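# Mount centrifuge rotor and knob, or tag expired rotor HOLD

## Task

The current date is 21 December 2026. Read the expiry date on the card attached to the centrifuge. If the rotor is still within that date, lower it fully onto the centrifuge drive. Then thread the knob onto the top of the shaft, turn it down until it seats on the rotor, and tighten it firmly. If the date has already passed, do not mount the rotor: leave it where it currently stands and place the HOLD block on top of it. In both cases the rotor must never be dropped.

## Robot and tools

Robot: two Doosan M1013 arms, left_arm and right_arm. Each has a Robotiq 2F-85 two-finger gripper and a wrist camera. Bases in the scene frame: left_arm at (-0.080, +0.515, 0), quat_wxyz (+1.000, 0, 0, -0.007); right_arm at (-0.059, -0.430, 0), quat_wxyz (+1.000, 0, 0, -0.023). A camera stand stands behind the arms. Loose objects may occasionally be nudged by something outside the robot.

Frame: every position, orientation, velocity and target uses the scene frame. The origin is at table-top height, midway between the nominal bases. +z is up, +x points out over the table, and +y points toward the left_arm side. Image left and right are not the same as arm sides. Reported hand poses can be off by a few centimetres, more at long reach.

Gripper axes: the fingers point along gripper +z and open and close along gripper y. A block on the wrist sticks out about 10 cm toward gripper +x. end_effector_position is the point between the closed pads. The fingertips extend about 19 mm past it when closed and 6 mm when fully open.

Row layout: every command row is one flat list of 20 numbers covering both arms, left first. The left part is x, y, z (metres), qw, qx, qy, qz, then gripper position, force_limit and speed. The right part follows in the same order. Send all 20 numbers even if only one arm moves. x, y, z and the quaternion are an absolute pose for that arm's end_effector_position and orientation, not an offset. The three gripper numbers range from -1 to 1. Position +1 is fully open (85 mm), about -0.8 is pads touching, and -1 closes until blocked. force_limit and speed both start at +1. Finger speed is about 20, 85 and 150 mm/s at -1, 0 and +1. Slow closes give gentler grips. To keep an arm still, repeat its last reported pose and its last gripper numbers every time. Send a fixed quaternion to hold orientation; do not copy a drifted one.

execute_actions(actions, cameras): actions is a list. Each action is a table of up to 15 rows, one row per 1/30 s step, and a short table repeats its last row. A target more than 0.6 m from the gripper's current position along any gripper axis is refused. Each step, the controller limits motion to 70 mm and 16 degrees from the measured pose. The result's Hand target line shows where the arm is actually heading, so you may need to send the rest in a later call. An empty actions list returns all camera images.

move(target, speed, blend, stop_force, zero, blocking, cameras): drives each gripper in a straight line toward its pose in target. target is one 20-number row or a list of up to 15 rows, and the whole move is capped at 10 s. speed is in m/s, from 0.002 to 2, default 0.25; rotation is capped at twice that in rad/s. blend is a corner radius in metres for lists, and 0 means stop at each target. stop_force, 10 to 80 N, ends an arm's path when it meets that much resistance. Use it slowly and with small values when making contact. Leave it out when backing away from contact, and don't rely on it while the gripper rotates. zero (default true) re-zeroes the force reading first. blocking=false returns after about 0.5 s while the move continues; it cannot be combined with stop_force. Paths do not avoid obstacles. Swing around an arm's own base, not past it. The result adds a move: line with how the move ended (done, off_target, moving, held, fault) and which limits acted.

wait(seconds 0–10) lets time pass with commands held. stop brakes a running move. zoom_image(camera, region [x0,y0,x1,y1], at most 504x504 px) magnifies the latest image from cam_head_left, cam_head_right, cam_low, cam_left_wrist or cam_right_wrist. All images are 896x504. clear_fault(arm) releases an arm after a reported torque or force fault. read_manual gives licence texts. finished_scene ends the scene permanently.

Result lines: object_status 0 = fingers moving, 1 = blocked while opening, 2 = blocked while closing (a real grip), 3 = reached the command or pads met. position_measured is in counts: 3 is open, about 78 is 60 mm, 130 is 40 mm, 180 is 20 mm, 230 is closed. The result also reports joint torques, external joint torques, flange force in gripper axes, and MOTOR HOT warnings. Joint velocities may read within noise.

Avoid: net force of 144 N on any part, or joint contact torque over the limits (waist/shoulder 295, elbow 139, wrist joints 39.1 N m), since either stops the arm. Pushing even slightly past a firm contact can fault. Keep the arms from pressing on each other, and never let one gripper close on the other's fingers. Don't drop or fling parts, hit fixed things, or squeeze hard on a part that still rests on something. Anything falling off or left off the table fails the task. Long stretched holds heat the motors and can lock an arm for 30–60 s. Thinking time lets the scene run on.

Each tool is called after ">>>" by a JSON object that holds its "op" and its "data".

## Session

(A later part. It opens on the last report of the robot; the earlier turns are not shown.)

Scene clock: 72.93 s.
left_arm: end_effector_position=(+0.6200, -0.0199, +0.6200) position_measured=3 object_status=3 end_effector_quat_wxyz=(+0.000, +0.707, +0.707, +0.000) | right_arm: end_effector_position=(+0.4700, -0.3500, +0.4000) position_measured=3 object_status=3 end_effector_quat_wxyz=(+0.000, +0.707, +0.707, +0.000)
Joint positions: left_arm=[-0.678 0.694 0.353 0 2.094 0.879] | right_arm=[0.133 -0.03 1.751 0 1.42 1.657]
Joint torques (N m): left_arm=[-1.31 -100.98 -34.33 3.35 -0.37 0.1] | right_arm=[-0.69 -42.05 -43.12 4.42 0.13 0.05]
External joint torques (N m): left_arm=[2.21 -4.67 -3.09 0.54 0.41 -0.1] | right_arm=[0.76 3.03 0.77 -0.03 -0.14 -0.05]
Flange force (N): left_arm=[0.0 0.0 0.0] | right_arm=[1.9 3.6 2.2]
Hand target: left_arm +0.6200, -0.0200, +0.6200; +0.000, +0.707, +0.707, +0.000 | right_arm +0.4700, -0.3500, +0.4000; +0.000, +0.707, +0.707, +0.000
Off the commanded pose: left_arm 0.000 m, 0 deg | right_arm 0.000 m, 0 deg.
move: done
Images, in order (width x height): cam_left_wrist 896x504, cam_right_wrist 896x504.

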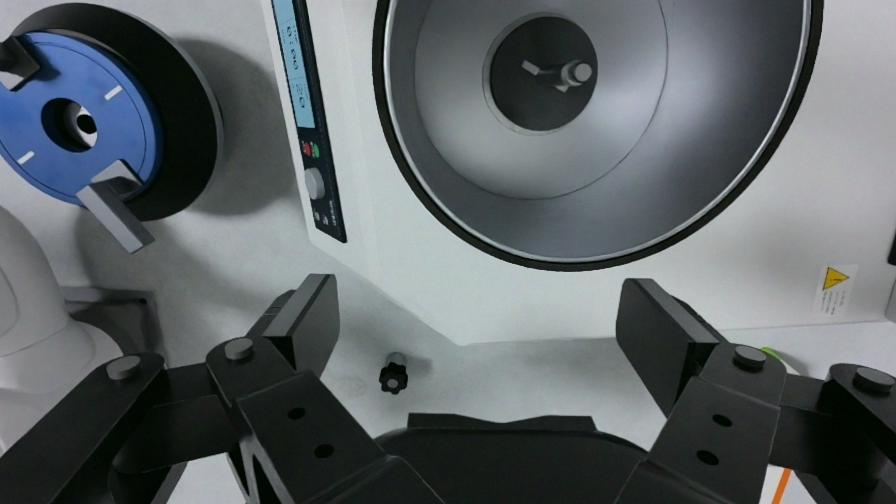

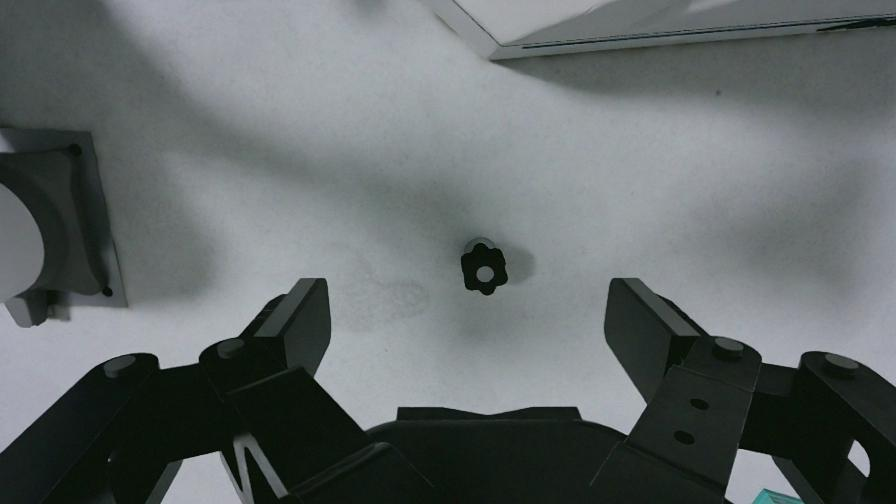

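>>> {"op": "move", "data": {"target": [0.735,-0.07,0.60,0,0.7071,-0.7071,0,1,1,1,0.47,-0.35,0.4,0,0.7071,0.7071,0,1,1,1], "speed": 0.4, "cameras": ["cam_left_wrist"]}}

>>> {"op": "zoom_image", "data": {"camera": "cam_left_wrist", "region": [340, 150, 600, 410]}}

>>> {"op": "move", "data": {"target": [0.145,-0.10,0.55,0,0.7071,-0.7071,0,1,1,1,0.63,0.06,0.55,0,0,1,0,1,1,1], "speed": 0.4, "cameras": ["cam_left_wrist","cam_right_wrist"]}}

>>> {"op": "zoom_image", "data": {"camera": "cam_left_wrist", "region": [340, 150, 600, 410]}}

>>> {"op": "zoom_image", "data": {"camera": "cam_right_wrist", "region": [340, 150, 600, 410]}}

>>> {"op": "move", "data": {"target": [0.145,0.20,0.55,0,0.7071,0.7071,0,1,1,1,0.73,0.06,0.50,0,1,0,0,1,1,1], "speed": 0.4, "cameras": ["cam_left_wrist","cam_right_wrist"]}}

>>> {"op": "zoom_image", "data": {"camera": "cam_right_wrist", "region": [340, 50, 600, 310]}}

Scene clock: 118.83 s.
left_arm: end_effector_position=(+0.7335, -0.0689, +0.5986) position_measured=3 object_status=3 end_effector_quat_wxyz=(-0.020, +0.702, -0.701, +0.124) | right_arm: end_effector_position=(+0.4700, -0.3500, +0.4000) position_measured=3 object_status=3 end_effector_quat_wxyz=(+0.000, +0.707, +0.707, +0.000)
Joint positions: left_arm=[-0.646 0.891 0.035 0.01 1.963 4.057] | right_arm=[0.133 -0.03 1.751 0 1.42 1.657]
Joint torques (N m): left_arm=[-1.67 -112.72 -32.33 2.95 -1.15 0.09] | right_arm=[-0.66 -40.96 -43.12 4.33 0.03 0.1]
External joint torques (N m): left_arm=[2.15 -5.88 -3.21 0.57 0.4 -0.11] | right_arm=[0.76 1.71 0.66 0.06 -0.05 -0.1]
Flange force (N): left_arm=[0.0 0.0 0.0] | right_arm=[1.5 1.6 1.5]
Hand target: left_arm +0.7335, -0.0689, +0.5986; -0.020, +0.702, -0.701, +0.124 | right_arm +0.4700, -0.3500, +0.4000; +0.000, +0.707, +0.707, +0.000
Off the commanded pose: left_arm 0.002 m, 14 deg | right_arm 0.000 m, 0 deg.
elbow stopped short (left arm): the move would have taken joint 3 (elbow) straighter than the controller allows.
move: off_target (left_arm)
Images, in order (width x height): cam_left_wrist 896x504.

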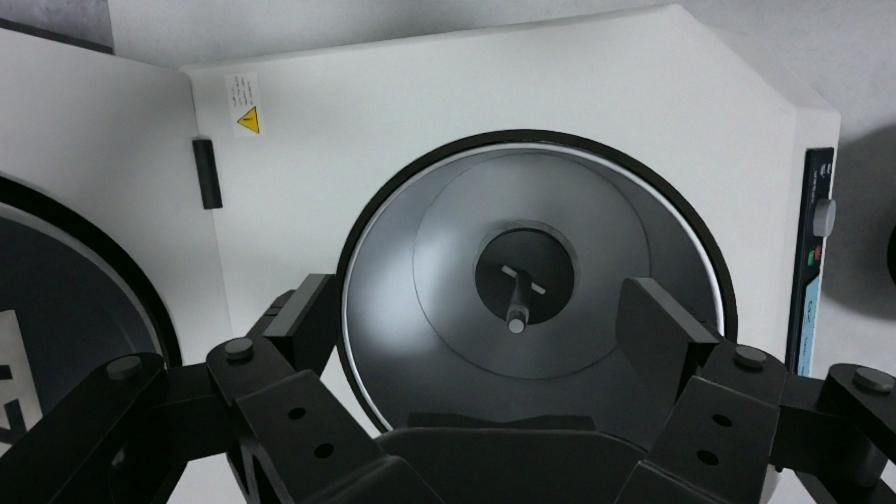

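Scaled by 1.938.

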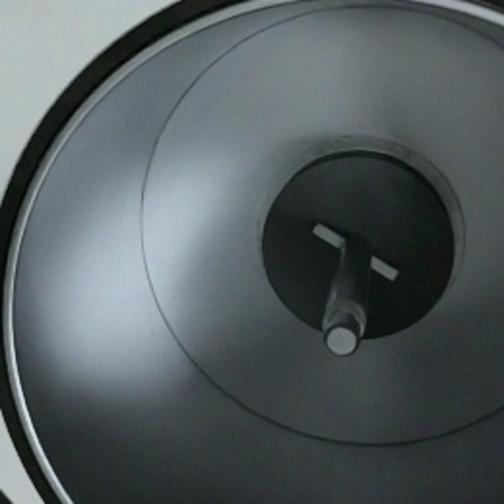

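Scene clock: 120.03 s.
left_arm: end_effector_position=(+0.6358, -0.0726, +0.5894) position_measured=3 object_status=3 end_effector_quat_wxyz=(-0.012, +0.705, -0.706, +0.065) | right_arm: end_effector_position=(+0.5046, -0.2592, +0.4330) position_measured=3 object_status=3 end_effector_quat_wxyz=(+0.001, +0.574, +0.819, +0.000)
Joint positions: left_arm=[-0.716 0.659 0.482 0.017 1.869 3.99] | right_arm=[0.283 0.05 1.611 0 1.479 1.46]
Joint torques (N m): left_arm=[-2.2 -99.86 -36.46 3.44 -0.82 0.1] | right_arm=[-0.72 -49.77 -43.38 4.36 -0.01 0.2]
External joint torques (N m): left_arm=[1.95 -6.24 -3.72 0.58 0.41 -0.11] | right_arm=[0.85 1.68 0.51 0.09 0.01 -0.2]
Flange force (N): left_arm=[0.0 0.0 0.0] | right_arm=[1.0 2.0 1.1]
Hand target: left_arm +0.6358, -0.0726, +0.5893; -0.012, +0.705, -0.706, +0.065 | right_arm +0.5046, -0.2592, +0.4330; +0.001, +0.574, +0.819, +0.000
Off the commanded pose: left_arm 0.493 m, 8 deg | right_arm 0.362 m, 70 deg.
led back after a hold (left arm): the arm was led back toward your command in small steps, so it may still be short of it.
move: held (left_arm, right_arm; a check stopped the path); limits=held
pose unreachable (left arm): on one or more control steps of this call, first in action 0 (counted from 0), this arm could not follow its commanded pose, so it was not sent that pose on those steps. It may still have moved: this result reports where it is.
cause: moving toward the commanded pose would bring a part of the arm too close to another arm (this arm's gripper and a part of the right arm just beyond its joint 4 (forearm roll), along the way the arms are being sent, or toward where that arm still pushes).
pose unreachable (right arm): on one or more control steps of this call, first in action 0 (counted from 0), this arm could not follow its commanded pose, so it was not sent that pose on those steps. It may still have moved: this result reports where it is.
cause: moving toward the commanded pose would bring a part of the arm too close to another arm (a part of this arm just beyond joint 4 (forearm roll) and the left arm's gripper, at the place that arm was heading or pushing toward when its own hold began).
Images, in order (width x height): cam_left_wrist 896x504, cam_right_wrist 896x504.

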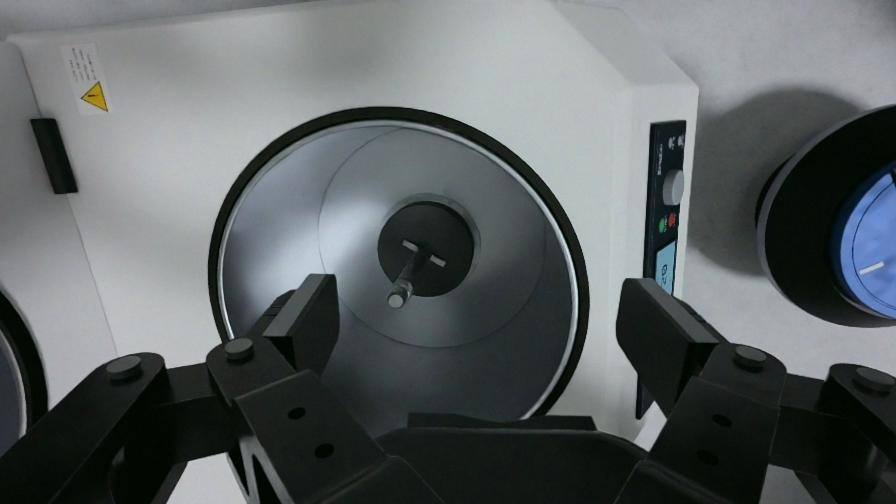

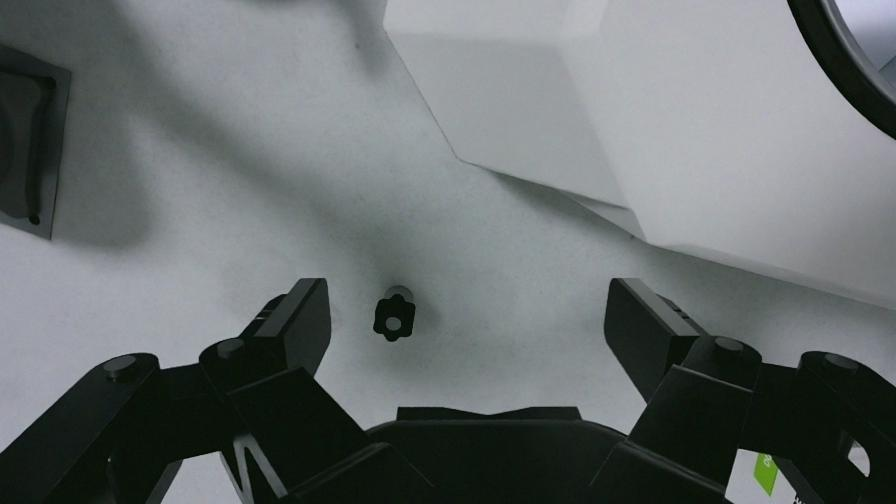

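Scaled by 1.938.

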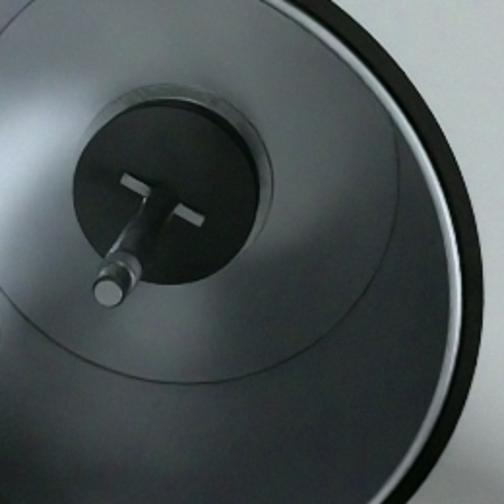

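Scaled by 1.938.

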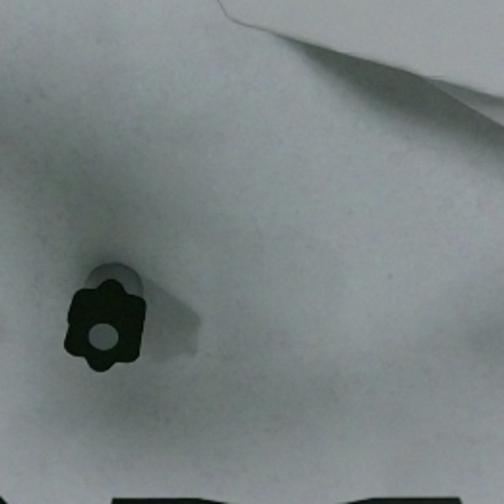

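Scene clock: 120.80 s.
left_arm: end_effector_position=(+0.6191, -0.0634, +0.5879) position_measured=3 object_status=3 end_effector_quat_wxyz=(+0.012, -0.667, +0.742, -0.062) | right_arm: end_effector_position=(+0.5108, -0.2504, +0.4349) position_measured=3 object_status=3 end_effector_quat_wxyz=(+0.001, +0.596, +0.803, +0.001)
Joint positions: left_arm=[-0.719 0.608 0.573 0.01 1.835 4.09] | right_arm=[0.294 0.063 1.594 0 1.483 1.524]
Joint torques (N m): left_arm=[-2.08 -96.5 -37.17 3.44 -0.84 0.07] | right_arm=[-0.67 -50.85 -43.39 4.32 0.01 0.12]
External joint torques (N m): left_arm=[2.44 -4.67 -3.24 0.6 0.44 -0.08] | right_arm=[0.78 1.79 0.88 0.08 -0.02 -0.12]
Flange force (N): left_arm=[0.0 0.0 0.0] | right_arm=[1.1 1.4 1.7]
Hand target: left_arm +0.6192, -0.0634, +0.5879; +0.012, -0.667, +0.742, -0.062 | right_arm +0.5108, -0.2504, +0.4349; +0.001, +0.596, +0.803, +0.001
Off the commanded pose: left_arm 0.544 m, 174 deg | right_arm 0.386 m, 107 deg.
move: held (left_arm, right_arm; a check stopped the path); limits=held
pose unreachable (left arm): on one or more control steps of this call, first in action 0 (counted from 0), this arm could not follow its commanded pose, so it was not sent that pose on those steps. It may still have moved: this result reports where it is.
cause: moving toward the commanded pose would bring a part of the arm too close to another arm (this arm's gripper and a part of the right arm just beyond its joint 4 (forearm roll), 22 mm apart when this arm was first held).
pose unreachable (right arm): on one or more control steps of this call, first in action 0 (counted from 0), this arm could not follow its commanded pose, so it was not sent that pose on those steps. It may still have moved: this result reports where it is.
cause: moving toward the commanded pose would bring a part of the arm too close to another arm (a part of this arm just beyond joint 4 (forearm roll) and the left arm's gripper, along the way the arms are being sent, or toward where that arm still pushes).
Images, in order (width x height): cam_left_wrist 896x504, cam_right_wrist 896x504.

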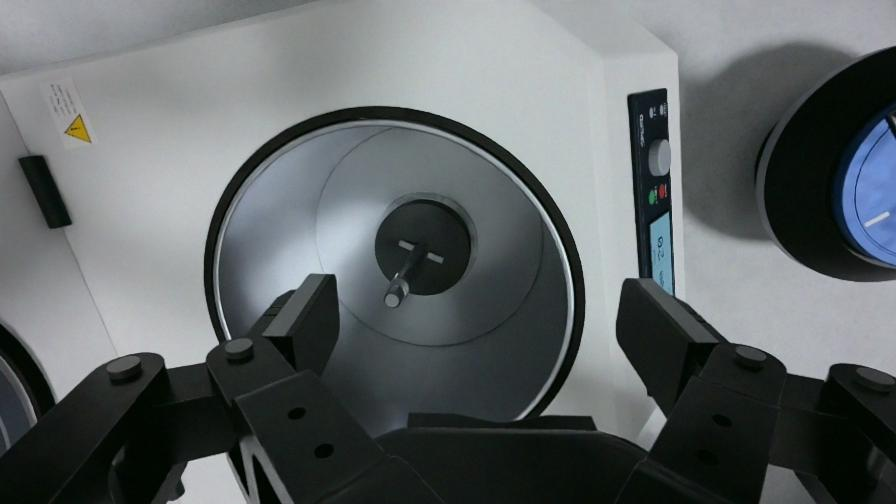

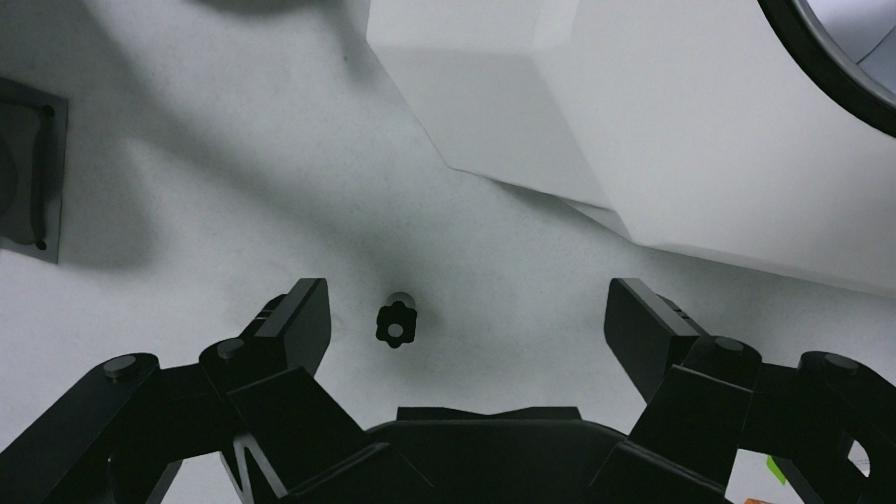

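Scaled by 1.938.

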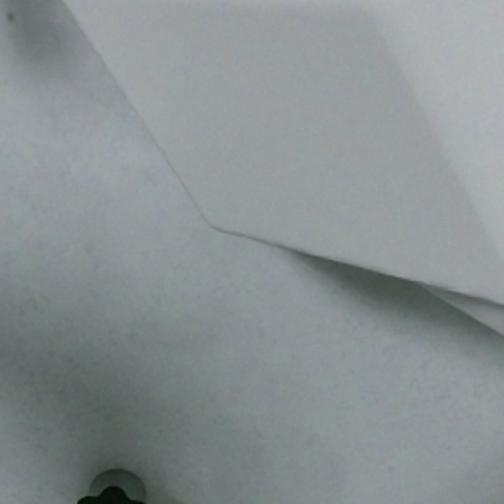

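>>> {"op": "move", "data": {"target": [0.45,0.32,0.60,0,0.7071,-0.7071,0,1,1,1,0.5108,-0.2504,0.4349,0.001,0.596,0.803,0.001,1,1,1], "speed": 0.5}}

>>> {"op": "move", "data": {"target": [0.30,0.40,0.50,0,0.7071,-0.7071,0,1,1,1,0.63,0.0,0.55,0,0,1,0,1,1,1], "speed": 0.5, "cameras": ["cam_left_wrist","cam_right_wrist"]}}

Scene clock: 136.83 s.
left_arm: end_effector_position=(+0.4500, +0.3200, +0.5999) position_measured=3 object_status=3 end_effector_quat_wxyz=(+0.000, +0.707, -0.707, +0.000) | right_arm: end_effector_position=(+0.5108, -0.2504, +0.4349) position_measured=3 object_status=3 end_effector_quat_wxyz=(+0.001, +0.596, +0.803, +0.001)
Joint positions: left_arm=[-0.401 0.028 1.334 0 1.78 4.298] | right_arm=[0.295 0.063 1.594 0 1.482 1.525]
Joint torques (N m): left_arm=[-2.04 -44.11 -38.92 3.66 -0.45 0.09] | right_arm=[-0.59 -50.72 -43.46 4.43 0.1 0.17]
External joint torques (N m): left_arm=[2.2 -1.39 -3.39 0.58 0.41 -0.09] | right_arm=[0.82 0.91 0.65 0.01 -0.1 -0.17]
Flange force (N): left_arm=[-2.2 -4.7 -7.7] | right_arm=[1.1 0.4 1.4]
Hand target: left_arm +0.4500, +0.3200, +0.6000; +0.000, +0.707, -0.707, +0.000 | right_arm +0.5108, -0.2504, +0.4349; +0.001, +0.596, +0.803, +0.001
Off the commanded pose: left_arm 0.000 m, 0 deg | right_arm 0.000 m, 0 deg.
move: done; limits=paced

Scene clock: 138.67 s.
left_arm: end_effector_position=(+0.3000, +0.4000, +0.5000) position_measured=3 object_status=3 end_effector_quat_wxyz=(+0.000, +0.707, -0.707, +0.000) | right_arm: end_effector_position=(+0.6300, +0.0000, +0.5500) position_measured=3 object_status=3 end_effector_quat_wxyz=(+0.000, +0.000, +1.000, +0.000)
Joint positions: left_arm=[-0.368 -0.264 1.768 0 1.638 4.331] | right_arm=[0.562 0.446 0.897 0 1.799 0.516]
Joint torques (N m): left_arm=[-1.92 -16.14 -39.77 3.72 -0.44 0.12] | right_arm=[0.02 -88.02 -42.6 4.28 0.14 0.17]
External joint torques (N m): left_arm=[2.04 0.49 -3.52 0.61 0.41 -0.12] | right_arm=[0.22 0.4 0.53 0.05 -0.08 -0.17]
Flange force (N): left_arm=[-3.1 -6.3 -7.4] | right_arm=[0.8 -0.4 1.3]
Hand target: left_arm +0.3000, +0.4000, +0.5000; +0.000, +0.707, -0.707, +0.000 | right_arm +0.6300, +0.0000, +0.5500; +0.000, +0.000, +1.000, +0.000
Off the commanded pose: left_arm 0.000 m, 0 deg | right_arm 0.000 m, 0 deg.
move: done
Images, in order (width x height): cam_left_wrist 896x504, cam_right_wrist 896x504.

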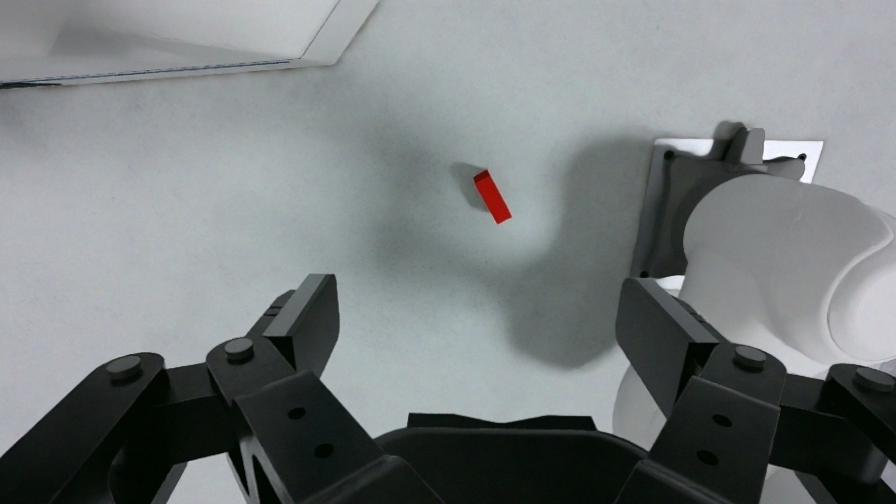

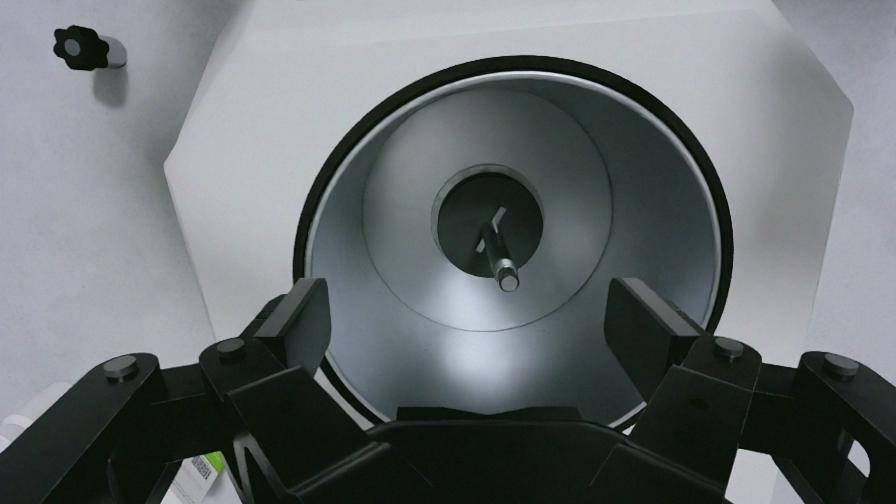

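>>> {"op": "move", "data": {"target": [[0.20,0.28,0.46,0,0.9848,0.1736,0,1,1,1,0.42,-0.10,0.45,0,0.5,-0.866,0,1,1,1],[0.0815,0.1046,0.36,0,0.5,0.866,0,1,1,1,0.2115,-0.1206,0.36,0,0.866,-0.5,0,1,1,1]], "speed": 0.5, "blend": 0.05, "cameras": ["all"]}}

Scene clock: 155.07 s.
left_arm: end_effector_position=(+0.1091, +0.1461, +0.3834) position_measured=3 object_status=3 end_effector_quat_wxyz=(-0.002, +0.669, +0.744, -0.005) | right_arm: end_effector_position=(+0.2294, -0.1188, +0.3677) position_measured=3 object_status=3 end_effector_quat_wxyz=(+0.000, +0.843, -0.538, +0.000)
Joint positions: left_arm=[-1.159 -0.226 1.949 -0.011 1.418 0.294] | right_arm=[0.789 -0.205 1.962 0 1.385 -1.262]
Joint torques (N m): left_arm=[-2.17 -19.82 -39.06 3.8 -0.31 0.1] | right_arm=[-0.69 -22.66 -42.78 4.23 0.01 0.2]
External joint torques (N m): left_arm=[2.25 0.84 -3.63 0.54 0.38 -0.1] | right_arm=[0.8 1.35 0.43 0.01 0.01 -0.2]
Flange force (N): left_arm=[-4.1 7.1 -6.4] | right_arm=[-2.0 -1.2 1.1]
Hand target: left_arm +0.1091, +0.1461, +0.3834; -0.002, +0.669, +0.744, -0.005 | right_arm +0.2294, -0.1188, +0.3677; +0.000, +0.843, -0.538, +0.000
Off the commanded pose: left_arm 0.055 m, 24 deg | right_arm 0.020 m, 5 deg.
led back after a hold (left arm): the arm was led back toward your command in small steps, so it may still be short of it.
move: held (left_arm; a check stopped the path), off_target (right_arm; braked when a check withheld steps of left_arm); path passed 1 of 2 targets; limits=held
pose unreachable (left arm): on one or more control steps of this call, first in action 0 (counted from 0), this arm could not follow its commanded pose, so it was not sent that pose on those steps. It may still have moved: this result reports where it is.
cause: moving toward the commanded pose would bring a part of the arm too close to another arm (a part of this arm just beyond joint 5 (wrist pitch) and a part of the right arm just beyond its joint 4 (forearm roll), at the place that arm is still heading or pushing toward).

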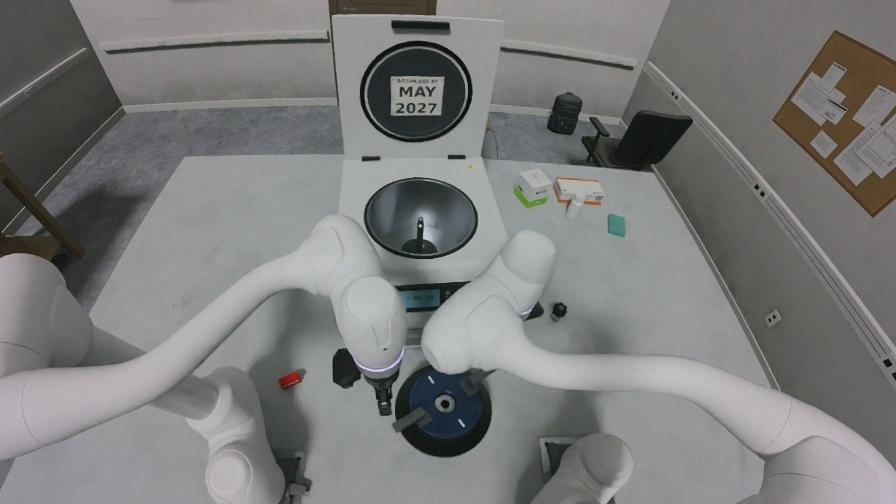

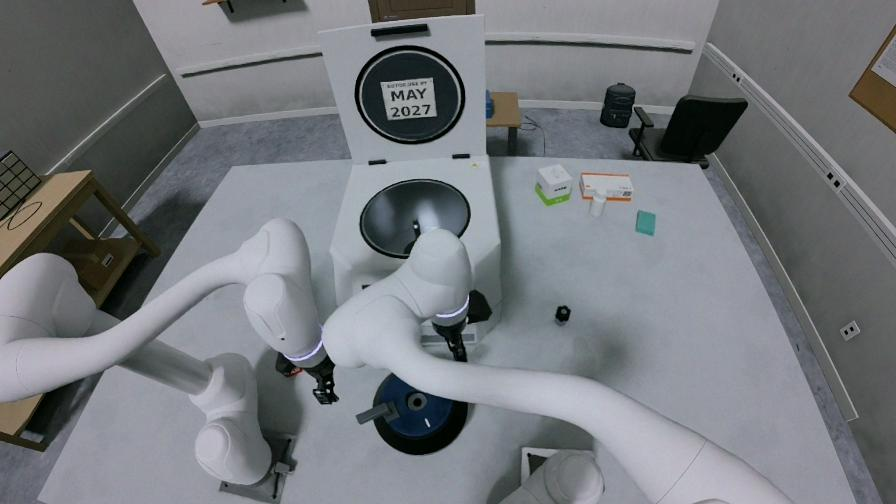

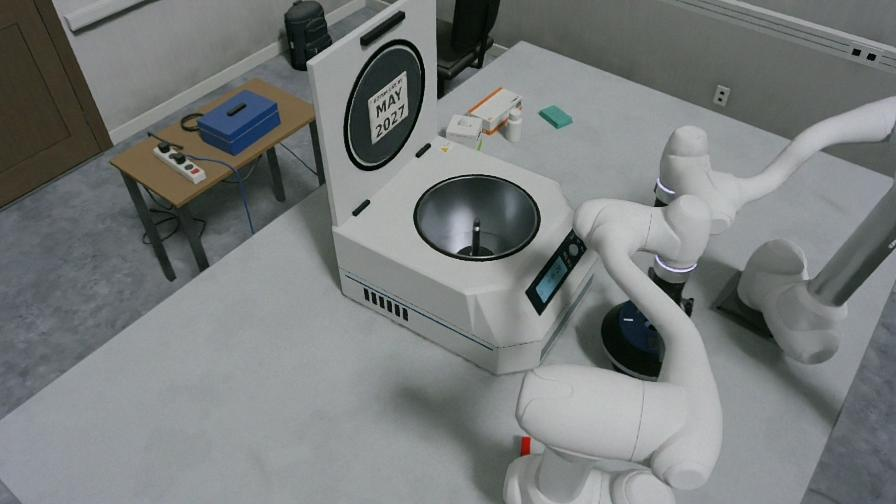

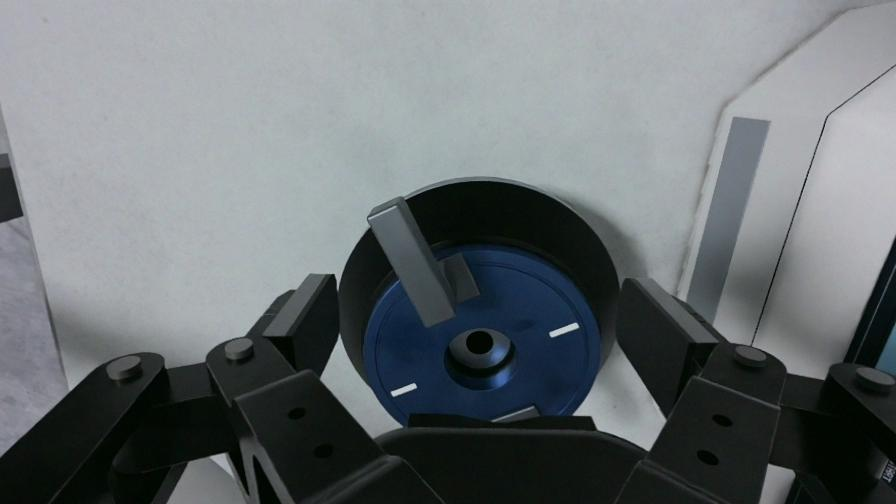

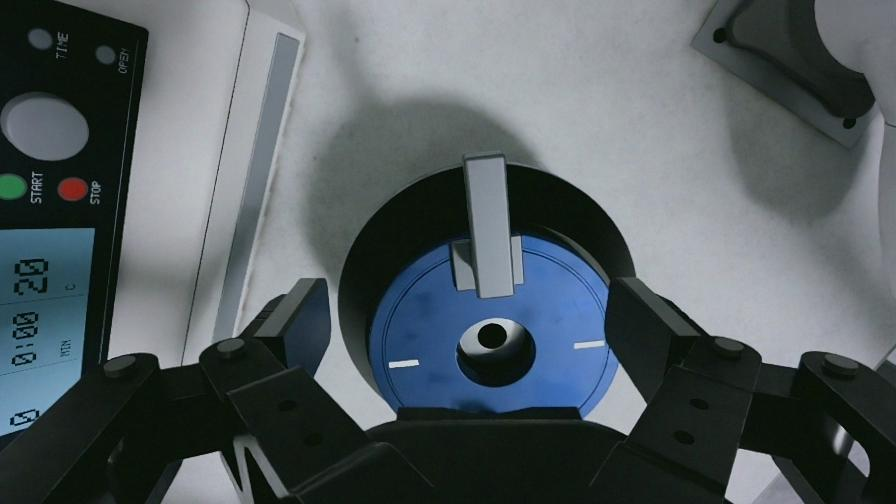

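>>> {"op": "move", "data": {"target": [0.0785,0.1035,0.33,0.1874,0.4882,0.8455,-0.1082,1,1,1,0.213,-0.1185,0.33,-0.1082,0.8455,-0.4882,-0.1874,1,1,1], "speed": 0.3, "cameras": ["all"]}}

Scene clock: 183.77 s.
left_arm: end_effector_position=(+0.0785, +0.1035, +0.3300) position_measured=3 object_status=3 end_effector_quat_wxyz=(+0.187, +0.488, +0.845, -0.108) | right_arm: end_effector_position=(+0.2130, -0.1185, +0.3300) position_measured=3 object_status=3 end_effector_quat_wxyz=(-0.108, +0.845, -0.488, -0.187)
Joint positions: left_arm=[-1.355 -0.365 2.189 0.17 0.908 -0.399] | right_arm=[0.513 -0.235 2.103 0.45 1.325 -1.75]
Joint torques (N m): left_arm=[-2.42 -6.72 -39.56 3.91 -1.43 0.07] | right_arm=[-0.54 -19.51 -42.3 4.75 0.22 0.19]
External joint torques (N m): left_arm=[2.44 1.23 -3.63 0.62 0.4 -0.07] | right_arm=[0.51 2.85 0.89 0.04 -0.04 -0.2]
Flange force (N): left_arm=[-9.7 4.5 -1.7] | right_arm=[0.4 -4.1 3.3]
Hand target: left_arm +0.0785, +0.1035, +0.3300; +0.187, +0.488, +0.845, -0.108 | right_arm +0.2130, -0.1185, +0.3300; -0.108, +0.845, -0.488, -0.187
Off the commanded pose: left_arm 0.000 m, 0 deg | right_arm 0.000 m, 0 deg.
move: done

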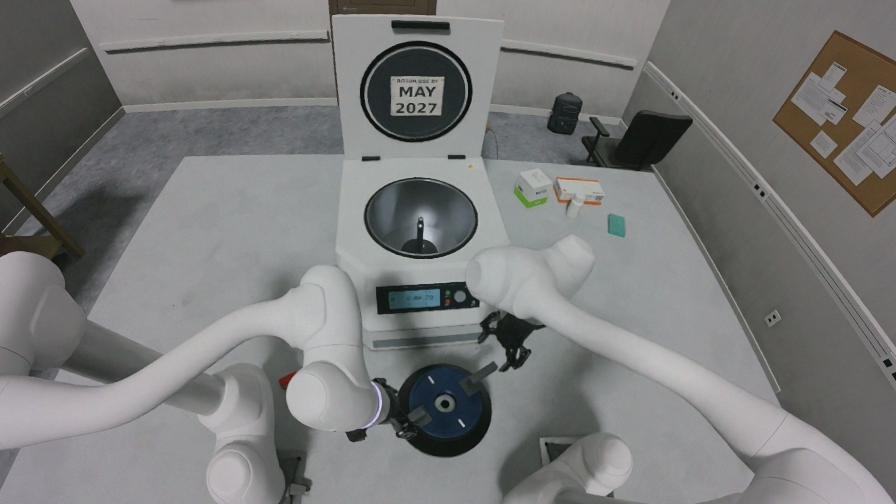

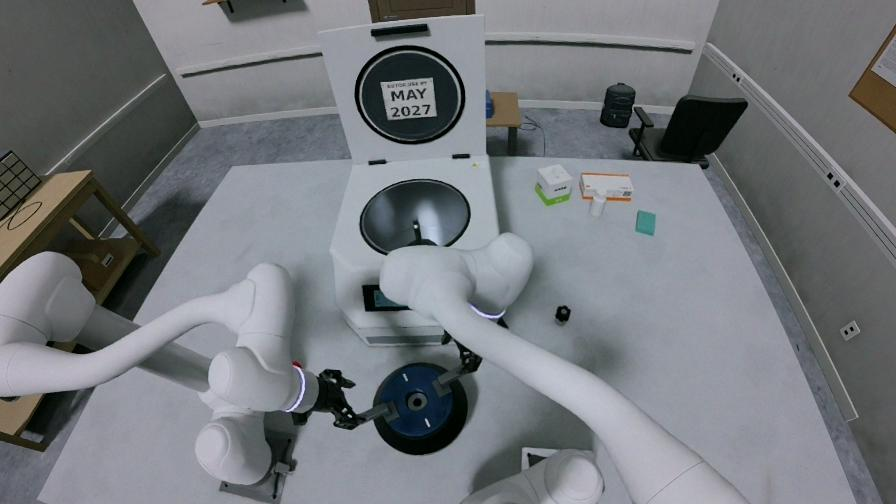

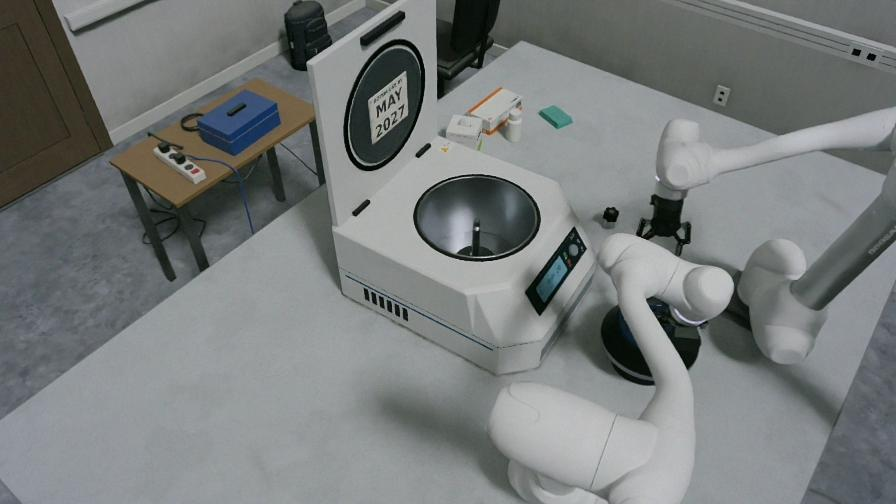

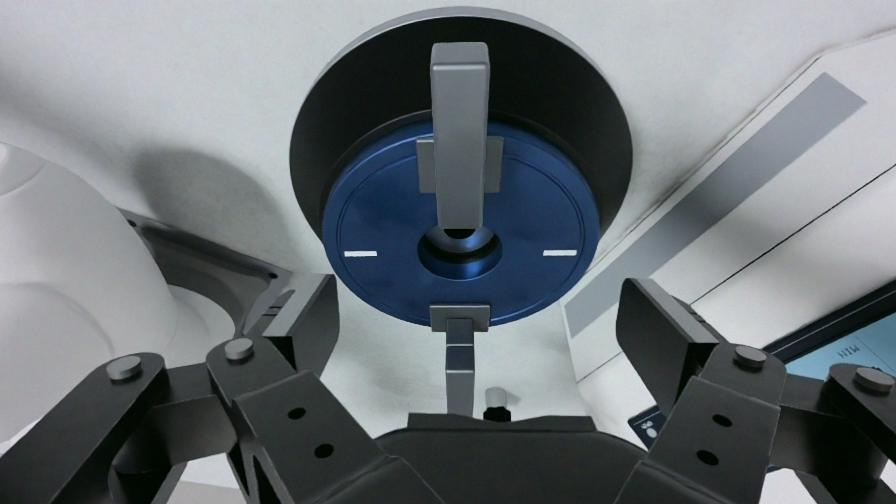

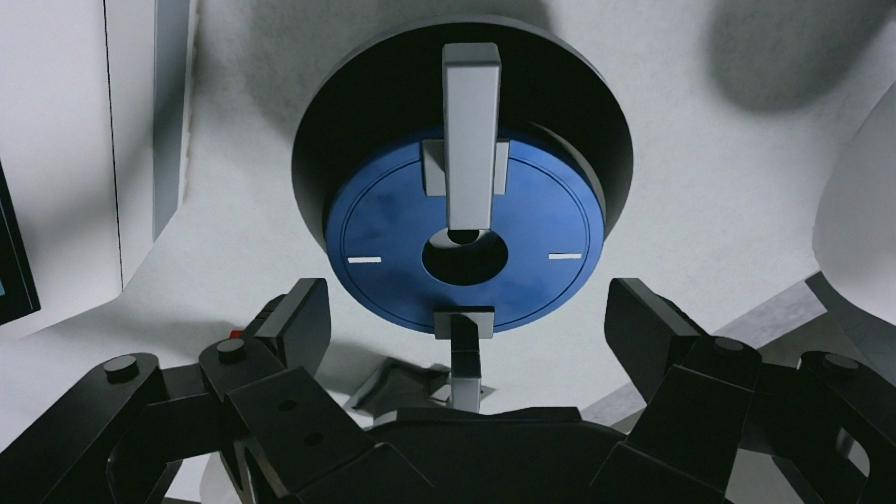

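>>> {"op": "move", "data": {"target": [[0.0772,0.1027,0.28,0.1874,0.4882,0.8455,-0.1082,0,0,0,0.2108,-0.1198,0.28,-0.1082,0.8455,-0.4882,-0.1874,0,0,0],[0.0772,0.1027,0.221,0.1874,0.4882,0.8455,-0.1082,0,0,0,0.2108,-0.1198,0.221,-0.1082,0.8455,-0.4882,-0.1874,0,0,0]], "speed": 0.12, "blend": 0.01, "cameras": ["cam_left_wrist","cam_right_wrist","cam_low"]}}

Scene clock: 191.13 s.
left_arm: end_effector_position=(+0.0772, +0.1027, +0.2210) position_measured=128 object_status=3 end_effector_quat_wxyz=(+0.187, +0.488, +0.845, -0.108) | right_arm: end_effector_position=(+0.2108, -0.1198, +0.2210) position_measured=129 object_status=3 end_effector_quat_wxyz=(-0.108, +0.845, -0.488, -0.187)
Joint positions: left_arm=[-1.36 -0.28 2.347 0.22 0.671 -0.471] | right_arm=[0.512 -0.153 2.254 0.488 1.118 -1.862]
Joint torques (N m): left_arm=[-2.39 -10.84 -36.18 3.52 -1.39 0.1] | right_arm=[-0.41 -23.7 -38.58 4.24 0.27 0.12]
External joint torques (N m): left_arm=[2.61 0.28 -3.52 0.59 0.38 -0.11] | right_arm=[0.49 1.58 0.48 0.06 0.04 -0.12]
Flange force (N): left_arm=[-8.3 4.9 -1.4] | right_arm=[0.1 -2.2 2.6]
Hand target: left_arm +0.0772, +0.1027, +0.2210; +0.187, +0.488, +0.845, -0.108 | right_arm +0.2108, -0.1198, +0.2210; -0.108, +0.845, -0.488, -0.187
Off the commanded pose: left_arm 0.000 m, 0 deg | right_arm 0.000 m, 0 deg.
move: done
Images, in order (width x height): cam_low 896x504, cam_left_wrist 896x504, cam_right_wrist 896x504.

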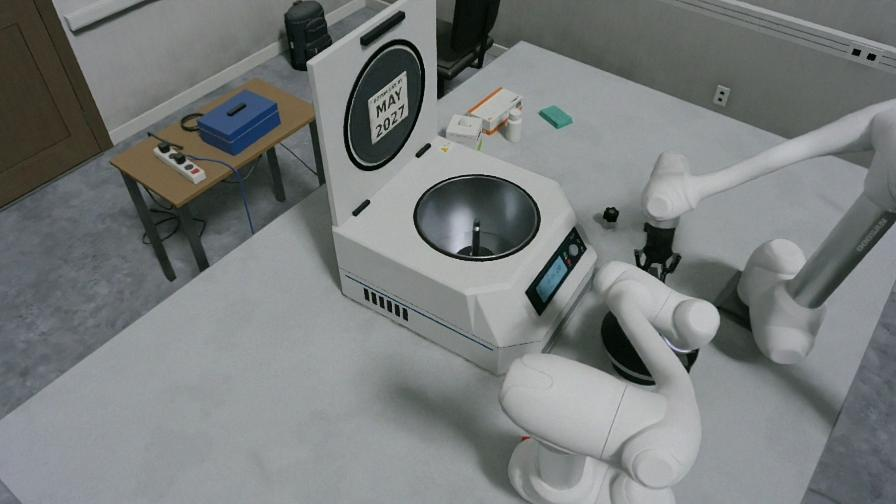

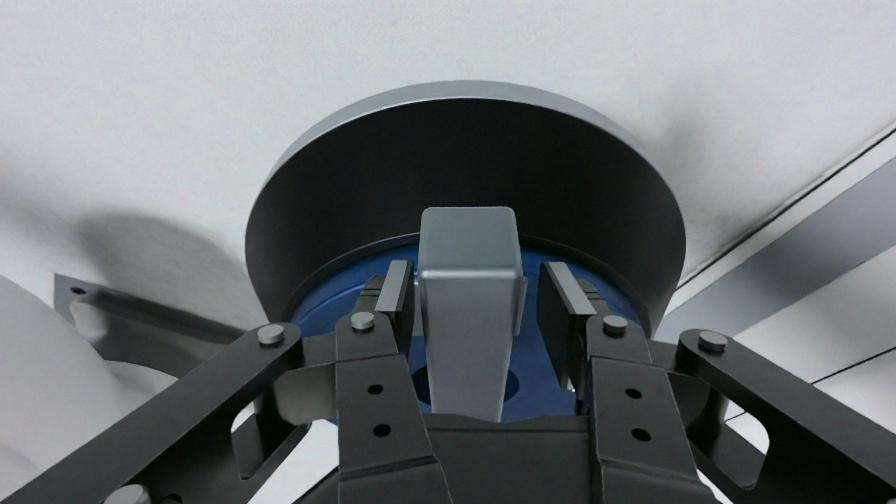

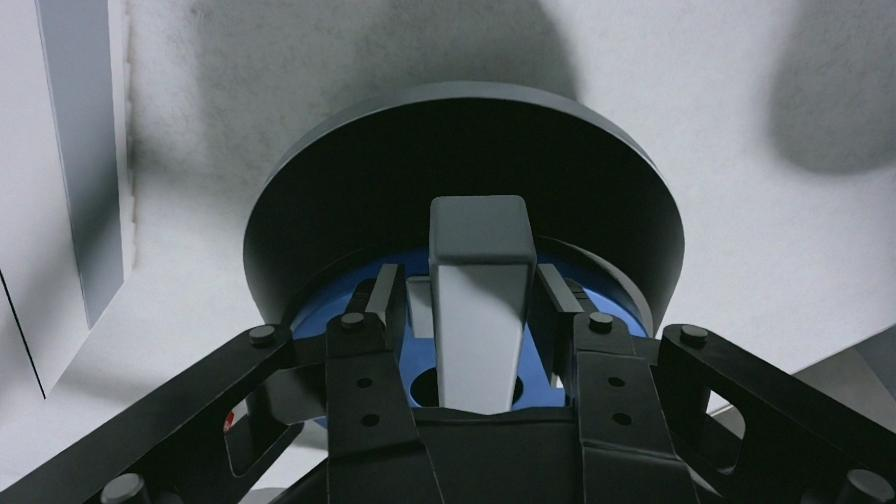

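>>> {"op": "move", "data": {"target": [[0.0763,0.1022,0.221,0.1874,0.4882,0.8455,-0.1082,0,0,0,0.2091,-0.1208,0.221,-0.1082,0.8455,-0.4882,-0.1874,0,0,0],[0.0763,0.1022,0.221,0.1874,0.4882,0.8455,-0.1082,-1,0,-1,0.2091,-0.1208,0.221,-0.1082,0.8455,-0.4882,-0.1874,-1,0,-1]], "speed": 0.1, "cameras": ["cam_left_wrist","cam_right_wrist"]}}

Scene clock: 195.33 s.
left_arm: end_effector_position=(+0.0763, +0.1021, +0.2211) position_measured=171 object_status=0 end_effector_quat_wxyz=(+0.187, +0.488, +0.845, -0.108) | right_arm: end_effector_position=(+0.2091, -0.1208, +0.2210) position_measured=171 object_status=0 end_effector_quat_wxyz=(-0.108, +0.845, -0.488, -0.187)
Joint positions: left_arm=[-1.363 -0.28 2.346 0.221 0.671 -0.475] | right_arm=[0.512 -0.156 2.257 0.488 1.118 -1.862]
Joint torques (N m): left_arm=[4.75 4.67 -24.55 6.65 -1.62 0.83] | right_arm=[4.04 -15.63 -29.15 6 -0.37 0.74]
External joint torques (N m): left_arm=[-4.65 -15.31 -15.15 -2.55 0.61 -0.83] | right_arm=[-4.03 -5.64 -8.71 -1.73 0.68 -0.74]
Flange force (N): left_arm=[-2.3 -10.4 -42.1] | right_arm=[4.4 -1.4 -22.0]
Hand target: left_arm +0.0763, +0.1022, +0.2210; +0.187, +0.488, +0.845, -0.108 | right_arm +0.2091, -0.1208, +0.2210; -0.108, +0.845, -0.488, -0.187
Off the commanded pose: left_arm 0.000 m, 0 deg | right_arm 0.000 m, 0 deg.
move: done
Images, in order (width x height): cam_left_wrist 896x504, cam_right_wrist 896x504.

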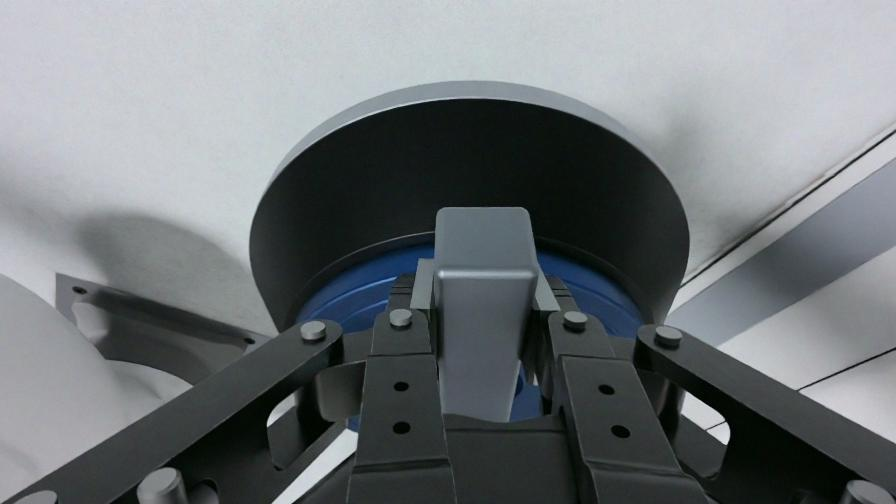

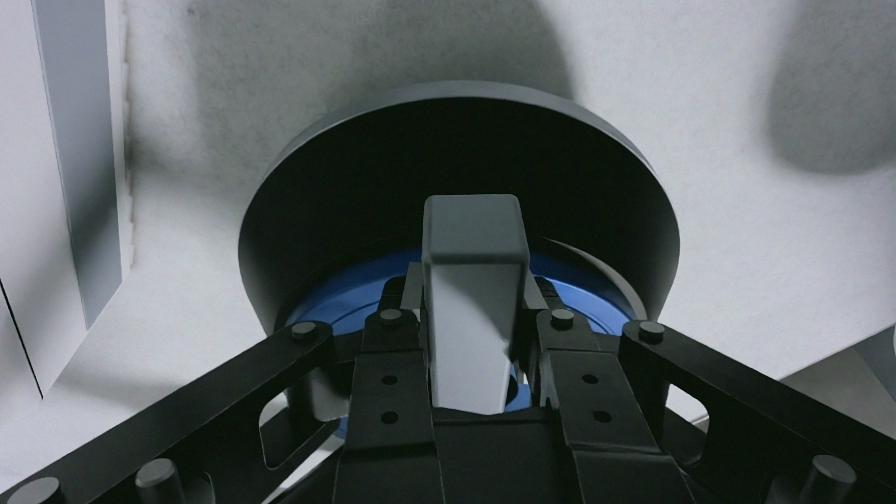

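>>> {"op": "wait", "data": {"seconds": 0.5}}

Scene clock: 197.97 s.
left_arm: end_effector_position=(+0.0763, +0.1022, +0.2210) position_measured=171 object_status=2 end_effector_quat_wxyz=(+0.187, +0.488, +0.845, -0.108) | right_arm: end_effector_position=(+0.2091, -0.1208, +0.2210) position_measured=171 object_status=2 end_effector_quat_wxyz=(-0.108, +0.845, -0.488, -0.187)
Joint positions: left_arm=[-1.363 -0.28 2.347 0.221 0.671 -0.475] | right_arm=[0.512 -0.156 2.257 0.488 1.118 -1.862]
Joint torques (N m): left_arm=[2.05 6.39 -23.55 5.45 -1.95 0.86] | right_arm=[4.5 -16.15 -29.43 5.91 -0.48 0.77]
External joint torques (N m): left_arm=[-2.03 -16.59 -16.02 -1.36 0.94 -0.86] | right_arm=[-4.48 -5.52 -8.82 -1.6 0.78 -0.77]
Flange force (N): left_arm=[-3.7 -4.8 -44.1] | right_arm=[5.5 -1.7 -22.6]
Hand target: left_arm +0.0763, +0.1022, +0.2210; +0.187, +0.488, +0.845, -0.108 | right_arm +0.2091, -0.1208, +0.2210; -0.108, +0.845, -0.488, -0.187
Tool commands: left_gripper/position=-1.0 left_gripper/force_limit=+0.0 left_gripper/speed=-1.0 right_gripper/position=-1.0 right_gripper/force_limit=+0.0 right_gripper/speed=-1.0
Off the commanded pose: left_arm 0.000 m, 0 deg | right_arm 0.000 m, 0 deg.
wait: 0.50 s; at rest from the start


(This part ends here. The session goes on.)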